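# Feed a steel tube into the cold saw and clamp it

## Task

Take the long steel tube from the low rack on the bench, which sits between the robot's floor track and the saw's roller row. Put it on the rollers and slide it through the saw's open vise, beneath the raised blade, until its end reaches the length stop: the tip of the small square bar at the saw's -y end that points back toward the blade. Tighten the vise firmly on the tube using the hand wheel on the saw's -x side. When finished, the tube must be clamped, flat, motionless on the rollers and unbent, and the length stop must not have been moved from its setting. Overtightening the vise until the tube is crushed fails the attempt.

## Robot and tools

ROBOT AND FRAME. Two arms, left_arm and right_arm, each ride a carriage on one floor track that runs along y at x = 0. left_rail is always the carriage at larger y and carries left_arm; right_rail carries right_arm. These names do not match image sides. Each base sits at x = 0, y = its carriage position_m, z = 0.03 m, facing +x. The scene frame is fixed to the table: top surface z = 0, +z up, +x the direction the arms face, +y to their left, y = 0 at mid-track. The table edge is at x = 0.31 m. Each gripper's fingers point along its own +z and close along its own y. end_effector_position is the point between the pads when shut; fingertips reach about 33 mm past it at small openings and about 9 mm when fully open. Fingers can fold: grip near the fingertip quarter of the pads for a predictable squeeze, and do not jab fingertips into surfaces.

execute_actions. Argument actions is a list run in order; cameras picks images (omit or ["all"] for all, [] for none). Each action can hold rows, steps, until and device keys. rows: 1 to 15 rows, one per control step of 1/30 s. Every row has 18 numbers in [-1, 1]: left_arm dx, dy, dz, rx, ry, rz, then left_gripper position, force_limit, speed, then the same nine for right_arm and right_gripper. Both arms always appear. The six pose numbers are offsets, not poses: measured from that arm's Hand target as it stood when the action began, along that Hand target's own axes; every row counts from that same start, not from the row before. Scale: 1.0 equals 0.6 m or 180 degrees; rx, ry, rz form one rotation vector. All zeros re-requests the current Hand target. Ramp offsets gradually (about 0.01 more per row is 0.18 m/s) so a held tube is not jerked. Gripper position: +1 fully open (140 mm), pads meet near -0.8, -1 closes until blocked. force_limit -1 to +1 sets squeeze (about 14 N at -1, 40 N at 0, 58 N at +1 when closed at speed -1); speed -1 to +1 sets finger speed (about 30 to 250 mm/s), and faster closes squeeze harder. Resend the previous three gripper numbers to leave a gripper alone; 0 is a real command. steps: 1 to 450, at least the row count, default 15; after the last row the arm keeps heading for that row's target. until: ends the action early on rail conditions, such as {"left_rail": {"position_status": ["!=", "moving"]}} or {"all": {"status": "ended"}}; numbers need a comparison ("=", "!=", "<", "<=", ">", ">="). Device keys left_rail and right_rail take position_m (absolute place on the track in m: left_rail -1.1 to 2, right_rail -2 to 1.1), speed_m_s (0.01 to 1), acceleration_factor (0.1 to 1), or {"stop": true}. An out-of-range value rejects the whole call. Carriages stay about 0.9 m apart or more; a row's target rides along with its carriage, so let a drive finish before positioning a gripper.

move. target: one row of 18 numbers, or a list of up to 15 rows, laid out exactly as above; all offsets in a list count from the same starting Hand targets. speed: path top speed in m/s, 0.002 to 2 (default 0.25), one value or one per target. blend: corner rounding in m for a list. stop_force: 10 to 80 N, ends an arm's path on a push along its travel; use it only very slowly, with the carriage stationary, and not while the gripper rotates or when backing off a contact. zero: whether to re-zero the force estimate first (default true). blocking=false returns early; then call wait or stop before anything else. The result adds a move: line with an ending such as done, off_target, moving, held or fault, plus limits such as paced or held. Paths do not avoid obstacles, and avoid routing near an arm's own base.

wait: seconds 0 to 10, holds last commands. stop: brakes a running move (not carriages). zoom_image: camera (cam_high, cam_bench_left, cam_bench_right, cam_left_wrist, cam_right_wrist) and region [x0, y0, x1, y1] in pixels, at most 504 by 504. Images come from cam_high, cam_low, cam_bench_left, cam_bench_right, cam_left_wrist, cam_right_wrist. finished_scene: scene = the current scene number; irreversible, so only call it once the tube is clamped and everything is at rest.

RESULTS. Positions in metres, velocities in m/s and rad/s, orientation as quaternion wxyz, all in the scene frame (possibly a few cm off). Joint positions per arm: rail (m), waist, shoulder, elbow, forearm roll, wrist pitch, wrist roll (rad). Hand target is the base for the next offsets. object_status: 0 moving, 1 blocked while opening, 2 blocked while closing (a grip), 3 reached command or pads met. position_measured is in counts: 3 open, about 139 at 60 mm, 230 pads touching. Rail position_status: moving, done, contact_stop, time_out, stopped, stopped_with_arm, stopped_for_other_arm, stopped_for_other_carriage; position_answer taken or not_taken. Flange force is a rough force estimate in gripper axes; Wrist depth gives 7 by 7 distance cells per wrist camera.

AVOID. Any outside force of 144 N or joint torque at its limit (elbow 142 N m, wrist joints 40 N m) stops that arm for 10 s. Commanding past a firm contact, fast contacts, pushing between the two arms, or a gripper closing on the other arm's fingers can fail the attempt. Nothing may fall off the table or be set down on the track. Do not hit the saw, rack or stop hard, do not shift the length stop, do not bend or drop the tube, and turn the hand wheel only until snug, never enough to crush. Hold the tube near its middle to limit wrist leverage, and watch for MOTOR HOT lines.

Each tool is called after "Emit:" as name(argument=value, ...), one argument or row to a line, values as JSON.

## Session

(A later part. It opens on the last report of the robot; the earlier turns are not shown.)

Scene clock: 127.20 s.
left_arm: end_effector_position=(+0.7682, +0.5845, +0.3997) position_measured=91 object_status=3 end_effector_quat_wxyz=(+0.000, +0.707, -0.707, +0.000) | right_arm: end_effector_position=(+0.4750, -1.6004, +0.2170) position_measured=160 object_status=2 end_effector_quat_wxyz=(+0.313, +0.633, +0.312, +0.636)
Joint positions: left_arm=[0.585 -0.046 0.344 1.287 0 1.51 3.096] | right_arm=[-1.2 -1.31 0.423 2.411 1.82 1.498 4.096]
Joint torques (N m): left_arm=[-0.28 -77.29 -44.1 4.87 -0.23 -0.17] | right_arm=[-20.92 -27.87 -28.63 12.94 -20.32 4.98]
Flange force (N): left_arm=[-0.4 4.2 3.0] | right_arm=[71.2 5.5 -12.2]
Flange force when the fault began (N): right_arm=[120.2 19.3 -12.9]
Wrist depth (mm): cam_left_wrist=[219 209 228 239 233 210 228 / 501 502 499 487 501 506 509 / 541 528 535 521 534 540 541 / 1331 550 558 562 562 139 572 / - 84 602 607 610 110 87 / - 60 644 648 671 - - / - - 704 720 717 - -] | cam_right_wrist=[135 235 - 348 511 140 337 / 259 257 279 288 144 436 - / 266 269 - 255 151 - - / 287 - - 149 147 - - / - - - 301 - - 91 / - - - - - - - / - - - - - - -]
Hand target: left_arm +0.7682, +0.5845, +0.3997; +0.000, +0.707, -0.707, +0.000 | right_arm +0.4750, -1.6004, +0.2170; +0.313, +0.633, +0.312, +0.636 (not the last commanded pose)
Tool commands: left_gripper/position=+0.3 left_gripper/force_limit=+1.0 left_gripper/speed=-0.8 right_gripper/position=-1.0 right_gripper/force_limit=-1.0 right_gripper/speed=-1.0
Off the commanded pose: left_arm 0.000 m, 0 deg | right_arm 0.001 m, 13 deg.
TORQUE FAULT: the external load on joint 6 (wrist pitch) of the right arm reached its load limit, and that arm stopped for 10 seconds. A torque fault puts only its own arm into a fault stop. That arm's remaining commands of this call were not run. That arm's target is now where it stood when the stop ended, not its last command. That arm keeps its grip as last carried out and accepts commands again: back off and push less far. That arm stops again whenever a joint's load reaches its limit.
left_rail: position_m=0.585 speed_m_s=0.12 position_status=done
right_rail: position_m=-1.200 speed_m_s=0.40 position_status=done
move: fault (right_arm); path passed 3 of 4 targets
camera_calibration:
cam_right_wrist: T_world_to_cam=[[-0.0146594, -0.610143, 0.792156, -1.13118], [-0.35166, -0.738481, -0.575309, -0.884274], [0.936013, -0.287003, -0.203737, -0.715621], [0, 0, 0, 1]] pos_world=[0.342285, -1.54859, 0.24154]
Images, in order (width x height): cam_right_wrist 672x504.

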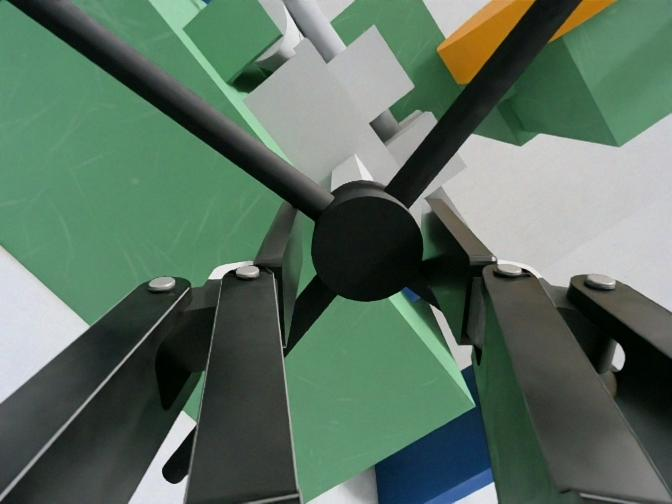

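Emit:
execute_actions(
  actions=[
    {"rows":[[0,0,0,0,0,0,0.3,1,-0.8,0,0,0,0,0,0,0.2,-1,-1]],"steps":90},
  ],
  cameras=["cam_right_wrist"],
)

Emit:
move(
  target=[
    [0,0,0,0,0,0,0.3,1,-0.8,0,0,-0.244,0,0,0,0.2,-1,-1],
    [0,0,0,0,0,0,0.3,1,-0.8,0,-0.1,-0.244,0,0,-0.82,0.2,-1,-1],
  ],
  speed=0.4,
  cameras=["cam_right_wrist","cam_bench_right","cam_high"],
)

Emit:
zoom_image(
  camera="cam_bench_right",
  region=[130, 350, 230, 410],
)

Emit:
zoom_image(
  camera="cam_bench_right",
  region=[360, 310, 520, 430],
)

Scene clock: 131.93 s.
left_arm: end_effector_position=(+0.7682, +0.5845, +0.3997) position_measured=91 object_status=3 end_effector_quat_wxyz=(+0.000, +0.707, -0.707, +0.000) | right_arm: end_effector_position=(+0.4750, -1.6004, +0.2170) position_measured=104 object_status=3 end_effector_quat_wxyz=(+0.313, +0.633, +0.312, +0.636)
Joint positions: left_arm=[0.585 -0.046 0.344 1.287 0 1.51 3.096] | right_arm=[-1.2 -1.31 0.423 2.411 1.82 1.498 4.096]
Joint torques (N m): left_arm=[-0.26 -77.03 -44.13 4.83 -0.22 -0.18] | right_arm=[3.16 -62.41 -19.37 0.85 2.77 0.34]
Flange force (N): left_arm=[-0.6 5.3 2.6] | right_arm=[-4.7 -5.7 -8.5]
Wrist depth (mm): cam_left_wrist=[220 210 229 238 233 210 229 / 499 501 504 492 506 499 507 / 536 528 534 528 534 534 541 / 1381 552 555 561 564 139 571 / - 84 594 604 607 111 87 / - 60 663 637 659 - - / - - 713 713 715 - -] | cam_right_wrist=[137 138 271 350 - 137 339 / - 141 279 288 356 140 354 / - 274 268 162 151 - - / - - 119 151 157 131 - / - 84 - 302 - 131 89 / - - - 325 331 - - / - - - - 492 - -]
Hand target: left_arm +0.7682, +0.5845, +0.3997; +0.000, +0.707, -0.707, +0.000 | right_arm +0.4750, -1.6004, +0.2170; +0.313, +0.633, +0.312, +0.636
Off the commanded pose: left_arm 0.000 m, 0 deg | right_arm 0.000 m, 0 deg.
left_rail: position_m=0.585 speed_m_s=0.12 position_status=done
right_rail: position_m=-1.200 speed_m_s=0.40 position_status=done
camera_calibration:
cam_right_wrist: T_world_to_cam=[[-0.0146594, -0.610143, 0.792156, -1.13118], [-0.35166, -0.738481, -0.575309, -0.884274], [0.936013, -0.287003, -0.203737, -0.715621], [0, 0, 0, 1]] pos_world=[0.342285, -1.54859, 0.24154]
Images, in order (width x height): cam_right_wrist 672x504.

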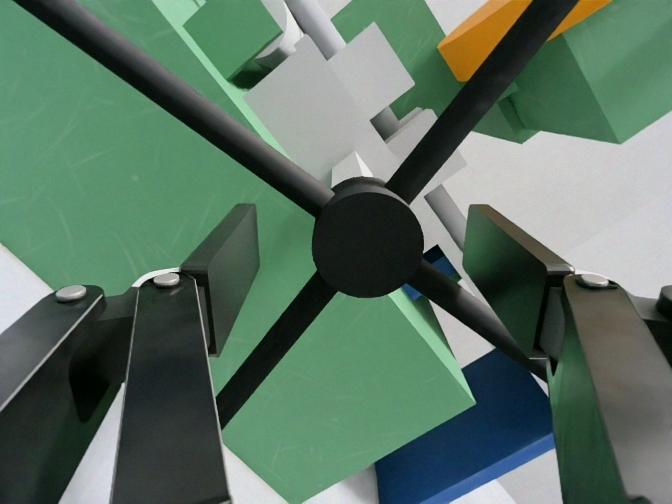

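Scene clock: 136.33 s.
left_arm: end_effector_position=(+0.7682, +0.5845, +0.3997) position_measured=91 object_status=3 end_effector_quat_wxyz=(+0.000, +0.707, -0.707, +0.000) | right_arm: end_effector_position=(+0.3288, -1.5639, +0.1687) position_measured=104 object_status=3 end_effector_quat_wxyz=(+0.698, -0.123, +0.695, -0.123)
Joint positions: left_arm=[0.585 -0.046 0.344 1.287 0 1.51 3.096] | right_arm=[-1.2 -1.676 0.512 2.524 1.465 1.587 1.327]
Joint torques (N m): left_arm=[-0.55 -77.18 -44.13 4.83 -0.2 -0.18] | right_arm=[3.69 -61.82 -9.81 0.72 2.83 0.36]
Flange force (N): left_arm=[-1.0 5.5 2.1] | right_arm=[7.5 6.4 -11.1]
Wrist depth (mm): cam_left_wrist=[219 210 227 239 234 209 228 / 501 488 502 493 507 501 508 / 532 535 535 530 532 544 541 / 1315 550 554 566 574 119 577 / - 84 600 591 617 111 87 / - 60 656 654 667 - - / - - 704 697 699 - -] | cam_right_wrist=[519 370 - - - - 322 / 518 502 411 394 392 - 425 / 3356 3216 444 447 410 456 - / 3992 - 158 536 310 136 470 / - 84 - - 3675 - 88 / - - 3859 - - - - / - - 3734 3734 - - -]
Hand target: left_arm +0.7682, +0.5845, +0.3997; +0.000, +0.707, -0.707, +0.000 | right_arm +0.3288, -1.5639, +0.1687; +0.698, -0.123, +0.695, -0.123
Off the commanded pose: left_arm 0.000 m, 0 deg | right_arm 0.000 m, 0 deg.
left_rail: position_m=0.585 speed_m_s=0.12 position_status=done
right_rail: position_m=-1.200 speed_m_s=0.40 position_status=done
move: done
camera_calibration:
cam_right_wrist: T_world_to_cam=[[-0.0109599, 0.939657, -0.341943, 1.54107], [-0.360216, 0.315294, 0.877971, 0.469059], [0.932804, 0.132796, 0.335024, -0.0115367], [0, 0, 0, 1]] pos_world=[0.196614, -1.59444, 0.119004]
Images, in order (width x height): cam_high 672x504, cam_bench_right 672x504, cam_right_wrist 672x504.

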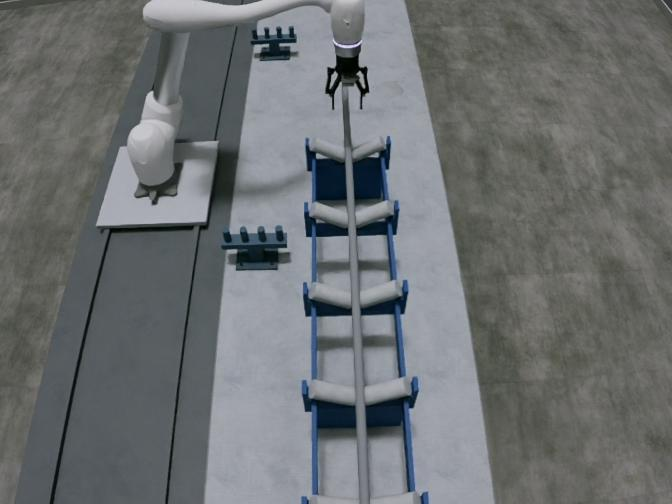

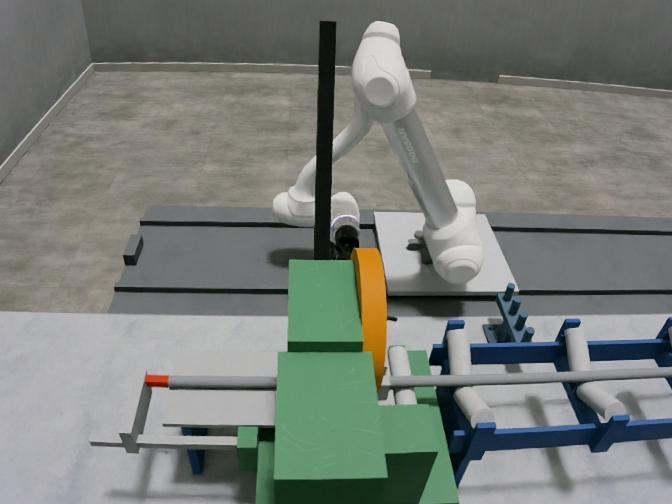

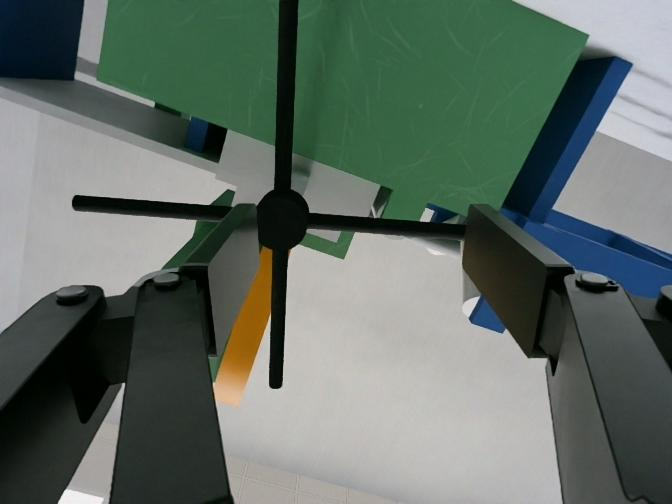

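Scaled by 5.040 from the camera's 672x504 image, which has a finer 960x720 frame.

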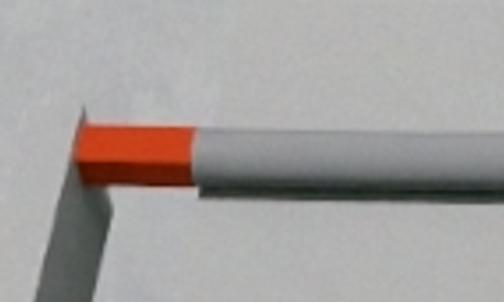

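Scaled by 3.150 from the camera's 672x504 image, which has a finer 960x720 frame.

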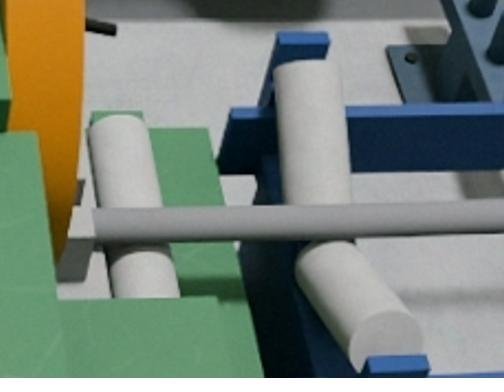

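Emit:
move(
  target=[0,0,0,0,0,0,0.3,1,-0.8,0,0,-0.03,0,0,-0.389,0.2,-1,-1],
  speed=0.5,
  cameras=[],
)

Emit:
move(
  target=[0,0,0,0,0,0,0.3,1,-0.8,0.12,-0.4,0,0,0,0,0.2,-1,-1],
  speed=0.3,
  cameras=["cam_right_wrist"],
)

Emit:
zoom_image(
  camera="cam_right_wrist",
  region=[340, 0, 600, 240],
)

Scene clock: 138.90 s.
left_arm: end_effector_position=(+0.7682, +0.5845, +0.3997) position_measured=91 object_status=3 end_effector_quat_wxyz=(+0.000, +0.707, -0.707, +0.000) | right_arm: end_effector_position=(+0.3108, -1.5640, +0.1686) position_measured=104 object_status=3 end_effector_quat_wxyz=(+0.502, -0.499, +0.498, -0.501)
Joint positions: left_arm=[0.585 -0.046 0.344 1.287 0 1.51 3.096] | right_arm=[-1.2 -1.725 0.513 2.523 1.417 1.592 0.105]
Joint torques (N m): left_arm=[-0.34 -77.14 -44.16 4.85 -0.22 -0.19] | right_arm=[4.08 -61.75 -10.14 0.74 2.96 0.27]
Flange force (N): left_arm=[-0.6 4.6 3.3] | right_arm=[-4.8 8.9 -12.0]
Wrist depth (mm): cam_left_wrist=[219 209 227 239 233 210 228 / 493 499 498 494 504 504 502 / 543 531 537 526 535 540 545 / 1315 551 554 558 565 139 583 / - 84 605 595 614 111 87 / - 60 654 648 665 - - / - - 699 708 724 - -] | cam_right_wrist=[- 575 423 402 - - - / 457 - 293 294 403 398 - / 4210 - 477 457 427 - - / - - 136 346 157 131 - / - 84 498 500 510 - 89 / - - 3675 553 606 - - / - - - 611 - - -]
Hand target: left_arm +0.7682, +0.5845, +0.3997; +0.000, +0.707, -0.707, +0.000 | right_arm +0.3108, -1.5640, +0.1686; +0.501, -0.499, +0.498, -0.501
Off the commanded pose: left_arm 0.000 m, 0 deg | right_arm 0.000 m, 0 deg.
left_rail: position_m=0.585 speed_m_s=0.12 position_status=done
right_rail: position_m=-1.200 speed_m_s=0.40 position_status=done
move: done
No camera images: "cameras" was empty.

Scene clock: 140.13 s.
left_arm: end_effector_position=(+0.7682, +0.5845, +0.3997) position_measured=91 object_status=3 end_effector_quat_wxyz=(+0.000, +0.707, -0.707, +0.000) | right_arm: end_effector_position=(+0.3097, -1.6358, +0.4087) position_measured=104 object_status=3 end_effector_quat_wxyz=(+0.502, -0.499, +0.498, -0.501)
Joint positions: left_arm=[0.585 -0.046 0.344 1.287 0 1.51 3.096] | right_arm=[-1.2 -1.702 0.063 2.29 1.481 1.669 0.784]
Joint torques (N m): left_arm=[-0.28 -77.29 -44.18 4.87 -0.25 -0.23] | right_arm=[3.31 -40.82 -35.34 2.55 2.21 0.27]
Flange force (N): left_arm=[-0.8 4.6 3.1] | right_arm=[-3.1 6.6 -7.7]
Wrist depth (mm): cam_left_wrist=[219 209 226 239 233 210 228 / 500 494 502 493 511 496 514 / 540 534 539 530 534 543 537 / 1347 548 547 565 565 140 575 / - 84 597 594 612 111 87 / - 60 650 637 669 - - / - - 706 724 699 - -] | cam_right_wrist=[- - 3618 - 3129 450 381 / 433 471 - - 524 444 - / - 3261 - 492 553 451 309 / - - 158 4135 327 131 332 / - 84 - - - - 89 / - - - 3562 561 - - / - - - 4135 724 - -]
Hand target: left_arm +0.7682, +0.5845, +0.3997; +0.000, +0.707, -0.707, +0.000 | right_arm +0.3097, -1.6359, +0.4087; +0.501, -0.499, +0.498, -0.501
Off the commanded pose: left_arm 0.000 m, 0 deg | right_arm 0.000 m, 0 deg.
left_rail: position_m=0.585 speed_m_s=0.12 position_status=done
right_rail: position_m=-1.200 speed_m_s=0.40 position_status=done
move: done
camera_calibration:
cam_right_wrist: T_world_to_cam=[[-0.00613717, -0.00028896, -0.999981, 0.420388], [-0.356895, 0.934142, 0.00192043, 1.64345], [0.934124, 0.3569, -0.00583612, 0.44098], [0, 0, 0, 1]] pos_world=[0.177191, -1.69249, 0.419797]
Images, in order (width x height): cam_right_wrist 672x504.

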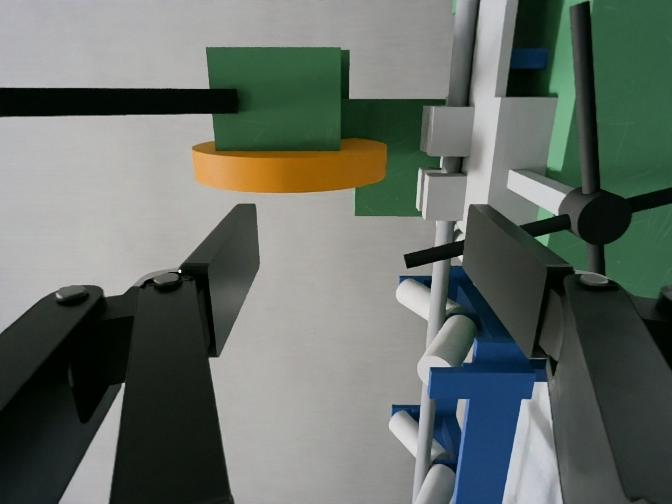

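Scaled by 1.938 from the camera's 672x504 image, which has a finer 960x720 frame.

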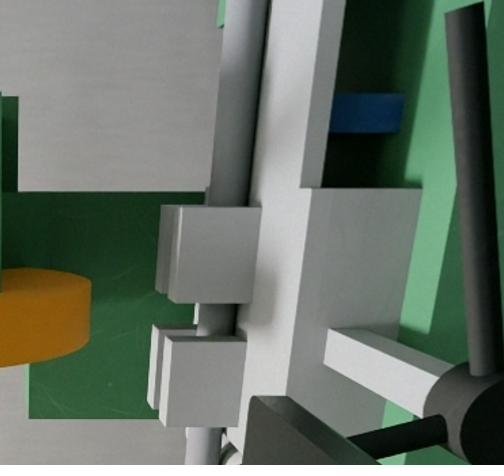

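Emit:
move(
  target=[0,0,0.2,0,0,0,0.3,1,-0.8,0,0,0,0,0,0,0.2,-1,-1],
  speed=0.1,
  cameras=[],
)

Emit:
execute_actions(
  actions=[
    {"rows":[[0,0,0,0,0,0,-1,-0.2,-1,0,0,0,0,0,0,0.2,-1,-1]],"steps":110},
  ],
  cameras=["cam_left_wrist"],
)

Emit:
move(
  target=[-0.01,0,0,0,0,0,-1,-0.2,-1,0,0,0,0,0,0,0.2,-1,-1],
  speed=0.004,
  stop_force=15,
  cameras=["cam_bench_right"],
)

Emit:
zoom_image(
  camera="cam_bench_right",
  region=[130, 350, 230, 410],
)

Scene clock: 143.23 s.
left_arm: end_effector_position=(+0.7683, +0.5845, +0.2796) position_measured=91 object_status=3 end_effector_quat_wxyz=(+0.000, +0.707, -0.707, +0.000) | right_arm: end_effector_position=(+0.3097, -1.6359, +0.4087) position_measured=104 object_status=3 end_effector_quat_wxyz=(+0.501, -0.499, +0.498, -0.501)
Joint positions: left_arm=[0.585 -0.046 0.377 1.46 0 1.305 3.096] | right_arm=[-1.2 -1.702 0.063 2.29 1.48 1.668 0.784]
Joint torques (N m): left_arm=[-0.09 -78.85 -42.57 4.69 -0.24 -0.2] | right_arm=[3.9 -41.71 -35.41 2.56 2.2 0.28]
Flange force (N): left_arm=[-0.3 4.3 2.2] | right_arm=[-2.1 8.0 -9.1]
Wrist depth (mm): cam_left_wrist=[156 130 139 125 141 132 124 / 182 384 386 130 390 392 192 / 410 409 411 141 414 415 417 / 435 426 429 148 435 140 444 / - 84 464 161 467 110 87 / - 60 504 174 514 - - / - - 551 190 552 - -] | cam_right_wrist=[- 3087 - - - 468 - / 440 460 502 - 512 447 413 / - - - - 549 452 421 / - - 119 - - 136 456 / - 84 3562 - 579 - 89 / - - 4135 - 541 - - / - - - - 699 - -]
Hand target: left_arm +0.7682, +0.5845, +0.2797; +0.000, +0.707, -0.707, +0.000 | right_arm +0.3097, -1.6359, +0.4087; +0.501, -0.499, +0.498, -0.501
Off the commanded pose: left_arm 0.000 m, 0 deg | right_arm 0.000 m, 0 deg.
left_rail: position_m=0.585 speed_m_s=0.12 position_status=done
right_rail: position_m=-1.200 speed_m_s=0.40 position_status=done
move: done
No camera images: "cameras" was empty.

Scene clock: 147.10 s.
left_arm: end_effector_position=(+0.7682, +0.5845, +0.2797) position_measured=193 object_status=2 end_effector_quat_wxyz=(+0.000, +0.707, -0.707, +0.000) | right_arm: end_effector_position=(+0.3097, -1.6359, +0.4087) position_measured=104 object_status=3 end_effector_quat_wxyz=(+0.501, -0.499, +0.498, -0.501)
Joint positions: left_arm=[0.585 -0.046 0.377 1.46 0 1.305 3.096] | right_arm=[-1.2 -1.702 0.063 2.29 1.48 1.668 0.784]
Joint torques (N m): left_arm=[-0.67 -77.77 -39.63 4.47 1.2 -0.15] | right_arm=[3.77 -41.33 -35.36 2.48 2.08 0.28]
Flange force (N): left_arm=[-1.0 0.5 0.2] | right_arm=[-2.3 7.5 -8.9]
Wrist depth (mm): cam_left_wrist=[156 130 139 125 141 132 125 / 182 384 387 131 386 393 193 / 410 411 415 141 413 417 421 / 440 438 427 147 143 446 446 / 463 75 91 157 85 86 465 / - 67 63 169 - 76 68 / - 68 - 186 - - 66] | cam_right_wrist=[2858 2931 - 2517 3356 453 - / 419 464 - - 526 446 302 / - - - 555 547 461 321 / - - 118 - 332 131 456 / - 84 - - 634 - 90 / - - 3992 - 535 - - / - - - 4453 747 - -]
Hand target: left_arm +0.7682, +0.5845, +0.2797; +0.000, +0.707, -0.707, +0.000 | right_arm +0.3097, -1.6359, +0.4087; +0.501, -0.499, +0.498, -0.501
Off the commanded pose: left_arm 0.000 m, 0 deg | right_arm 0.000 m, 0 deg.
left_rail: position_m=0.585 speed_m_s=0.12 position_status=done
right_rail: position_m=-1.200 speed_m_s=0.40 position_status=done
camera_calibration:
cam_left_wrist: T_world_to_cam=[[-0.999853, 0.00188443, 0.0170568, 0.766676], [0.00775591, 0.936267, 0.351204, -0.647161], [-0.0153079, 0.351285, -0.936143, 0.214074], [0, 0, 0, 1]] pos_world=[0.77486, 0.52927, 0.414612]
Images, in order (width x height): cam_left_wrist 672x504.

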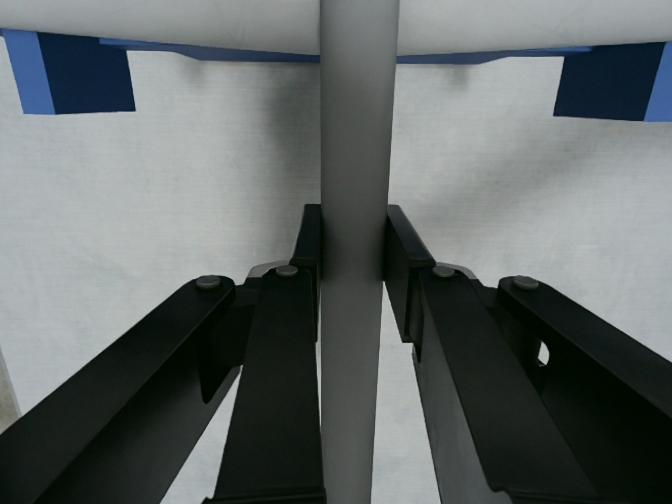

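Scene clock: 147.87 s.
left_arm: end_effector_position=(+0.7682, +0.5851, +0.2797) position_measured=193 object_status=2 end_effector_quat_wxyz=(+0.000, +0.707, -0.707, +0.000) | right_arm: end_effector_position=(+0.3097, -1.6359, +0.4087) position_measured=104 object_status=3 end_effector_quat_wxyz=(+0.501, -0.499, +0.498, -0.501)
Joint positions: left_arm=[0.585 -0.045 0.377 1.46 0 1.305 3.097] | right_arm=[-1.2 -1.702 0.063 2.29 1.48 1.668 0.784]
Joint torques (N m): left_arm=[15.5 -77.95 -38.75 11.82 1.76 -0.18] | right_arm=[3.68 -41.19 -35.47 2.51 2.16 0.29]
Flange force (N): left_arm=[20.0 -1.0 0.1] | right_arm=[-3.1 7.3 -8.6]
Wrist depth (mm): cam_left_wrist=[156 131 140 125 141 132 126 / 182 386 389 131 392 388 193 / 409 408 411 141 414 414 416 / 437 435 426 147 143 447 444 / 459 75 91 158 86 86 463 / - 67 63 169 - 76 - / - 68 - 185 - - 66] | cam_right_wrist=[- - - - - 460 - / 428 458 - 3562 689 449 - / - - - - 554 453 306 / - - 120 2463 780 131 312 / - 85 - 3087 597 - 90 / - - 2931 5788 544 - - / - - - - 717 - -]
Hand target: left_arm +0.7682, +0.5852, +0.2797; +0.000, +0.707, -0.707, +0.000 (not the last commanded pose) | right_arm +0.3097, -1.6359, +0.4087; +0.501, -0.499, +0.498, -0.501
Off the commanded pose: left_arm 0.005 m, 0 deg | right_arm 0.000 m, 0 deg.
left_rail: position_m=0.585 speed_m_s=0.12 position_status=done
right_rail: position_m=-1.200 speed_m_s=0.40 position_status=done
move: contact (left_arm)
Images, in order (width x height): cam_bench_right 672x504.

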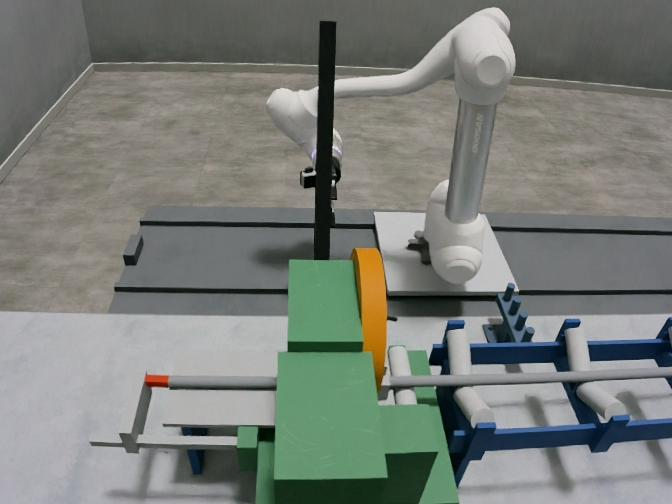

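Scaled by 5.040 from the camera's 672x504 image, which has a finer 960x720 frame.

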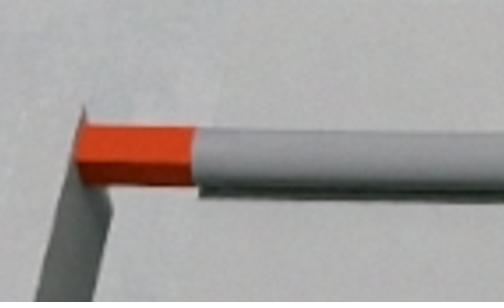

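Emit:
execute_actions(
  actions=[
    {"rows":[[0.001,0,0,0,0,0,-1,-0.2,-1,0,0,0,0,0,0,0.2,-1,-1]],"steps":15},
    {"rows":[[0,0,0,0,0,0,0.3,-0.2,-1,0,0,0,0,0,0,0.2,-1,-1]],"steps":80},
  ],
  cameras=[],
)

Emit:
move(
  target=[0,0,-0.2,0,0,0,0.3,-0.2,-1,0,0,0,0,0,0,0.2,-1,-1],
  cameras=[],
)

Emit:
finished_scene(
  scene=2,
)

Scene clock: 151.77 s.
left_arm: end_effector_position=(+0.7682, +0.5846, +0.2797) position_measured=91 object_status=3 end_effector_quat_wxyz=(+0.000, +0.707, -0.707, +0.000) | right_arm: end_effector_position=(+0.3097, -1.6359, +0.4087) position_measured=104 object_status=3 end_effector_quat_wxyz=(+0.501, -0.499, +0.498, -0.501)
Joint positions: left_arm=[0.585 -0.045 0.377 1.46 0 1.305 3.096] | right_arm=[-1.2 -1.702 0.063 2.29 1.48 1.668 0.784]
Joint torques (N m): left_arm=[-0.31 -79.07 -42.62 4.71 -0.24 -0.18] | right_arm=[3.48 -41.47 -35.45 2.42 2.11 0.34]
Flange force (N): left_arm=[-0.8 4.3 2.0] | right_arm=[-2.4 7.8 -8.1]
Flange force at the end of the 1st action (N): left_arm=[6.4 -0.7 0.2] | right_arm=[-1.1 7.7 -7.2]
Wrist depth (mm): cam_left_wrist=[156 130 139 125 140 132 125 / 182 386 388 131 390 392 192 / 411 410 411 141 416 418 414 / 437 427 425 148 438 140 445 / - 85 461 160 474 111 87 / - 60 501 174 510 - - / - - 544 190 548 - -] | cam_right_wrist=[3308 2601 - 2601 - 471 - / 426 468 509 516 513 449 395 / 3405 3172 527 780 609 458 304 / - - 158 - - 131 314 / - 84 3562 3562 561 - 90 / - - - 3172 532 - - / - - - - 721 - -]
Hand target: left_arm +0.7682, +0.5846, +0.2797; +0.000, +0.707, -0.707, +0.000 | right_arm +0.3097, -1.6359, +0.4087; +0.501, -0.499, +0.498, -0.501
Off the commanded pose: left_arm 0.000 m, 0 deg | right_arm 0.000 m, 0 deg.
left_rail: position_m=0.585 speed_m_s=0.12 position_status=done
right_rail: position_m=-1.200 speed_m_s=0.40 position_status=done
No camera images: "cameras" was empty.

Scene clock: 152.63 s.
left_arm: end_effector_position=(+0.7682, +0.5846, +0.3997) position_measured=91 object_status=3 end_effector_quat_wxyz=(+0.000, +0.707, -0.707, +0.000) | right_arm: end_effector_position=(+0.3097, -1.6359, +0.4087) position_measured=104 object_status=3 end_effector_quat_wxyz=(+0.501, -0.499, +0.498, -0.501)
Joint positions: left_arm=[0.585 -0.045 0.344 1.287 0 1.51 3.096] | right_arm=[-1.2 -1.702 0.063 2.29 1.48 1.668 0.784]
Joint torques (N m): left_arm=[-0.34 -76.87 -43.96 4.84 -0.21 -0.2] | right_arm=[3.18 -40.79 -35.16 2.43 2.15 0.21]
Flange force (N): left_arm=[-0.7 4.8 2.4] | right_arm=[-2.8 6.2 -7.2]
Wrist depth (mm): cam_left_wrist=[219 208 228 239 232 211 228 / 500 499 501 492 502 501 514 / 536 531 530 531 535 541 535 / 1355 550 556 561 572 139 577 / - 84 595 604 615 110 87 / - 60 656 650 659 - - / - - 684 710 720 - -] | cam_right_wrist=[- 2931 2824 2601 2968 448 287 / 443 472 517 - 520 450 405 / - 2573 471 544 555 458 311 / - - 158 4210 333 136 314 / - 84 3405 4210 605 - 89 / - - - - 535 - - / - - - - 735 - -]
Hand target: left_arm +0.7682, +0.5847, +0.3997; +0.000, +0.707, -0.707, +0.000 | right_arm +0.3097, -1.6359, +0.4087; +0.501, -0.499, +0.498, -0.501
Off the commanded pose: left_arm 0.000 m, 0 deg | right_arm 0.000 m, 0 deg.
left_rail: position_m=0.585 speed_m_s=0.12 position_status=done
right_rail: position_m=-1.200 speed_m_s=0.40 position_status=done
move: done
No camera images: "cameras" was empty.

The scene is finished: the task was done.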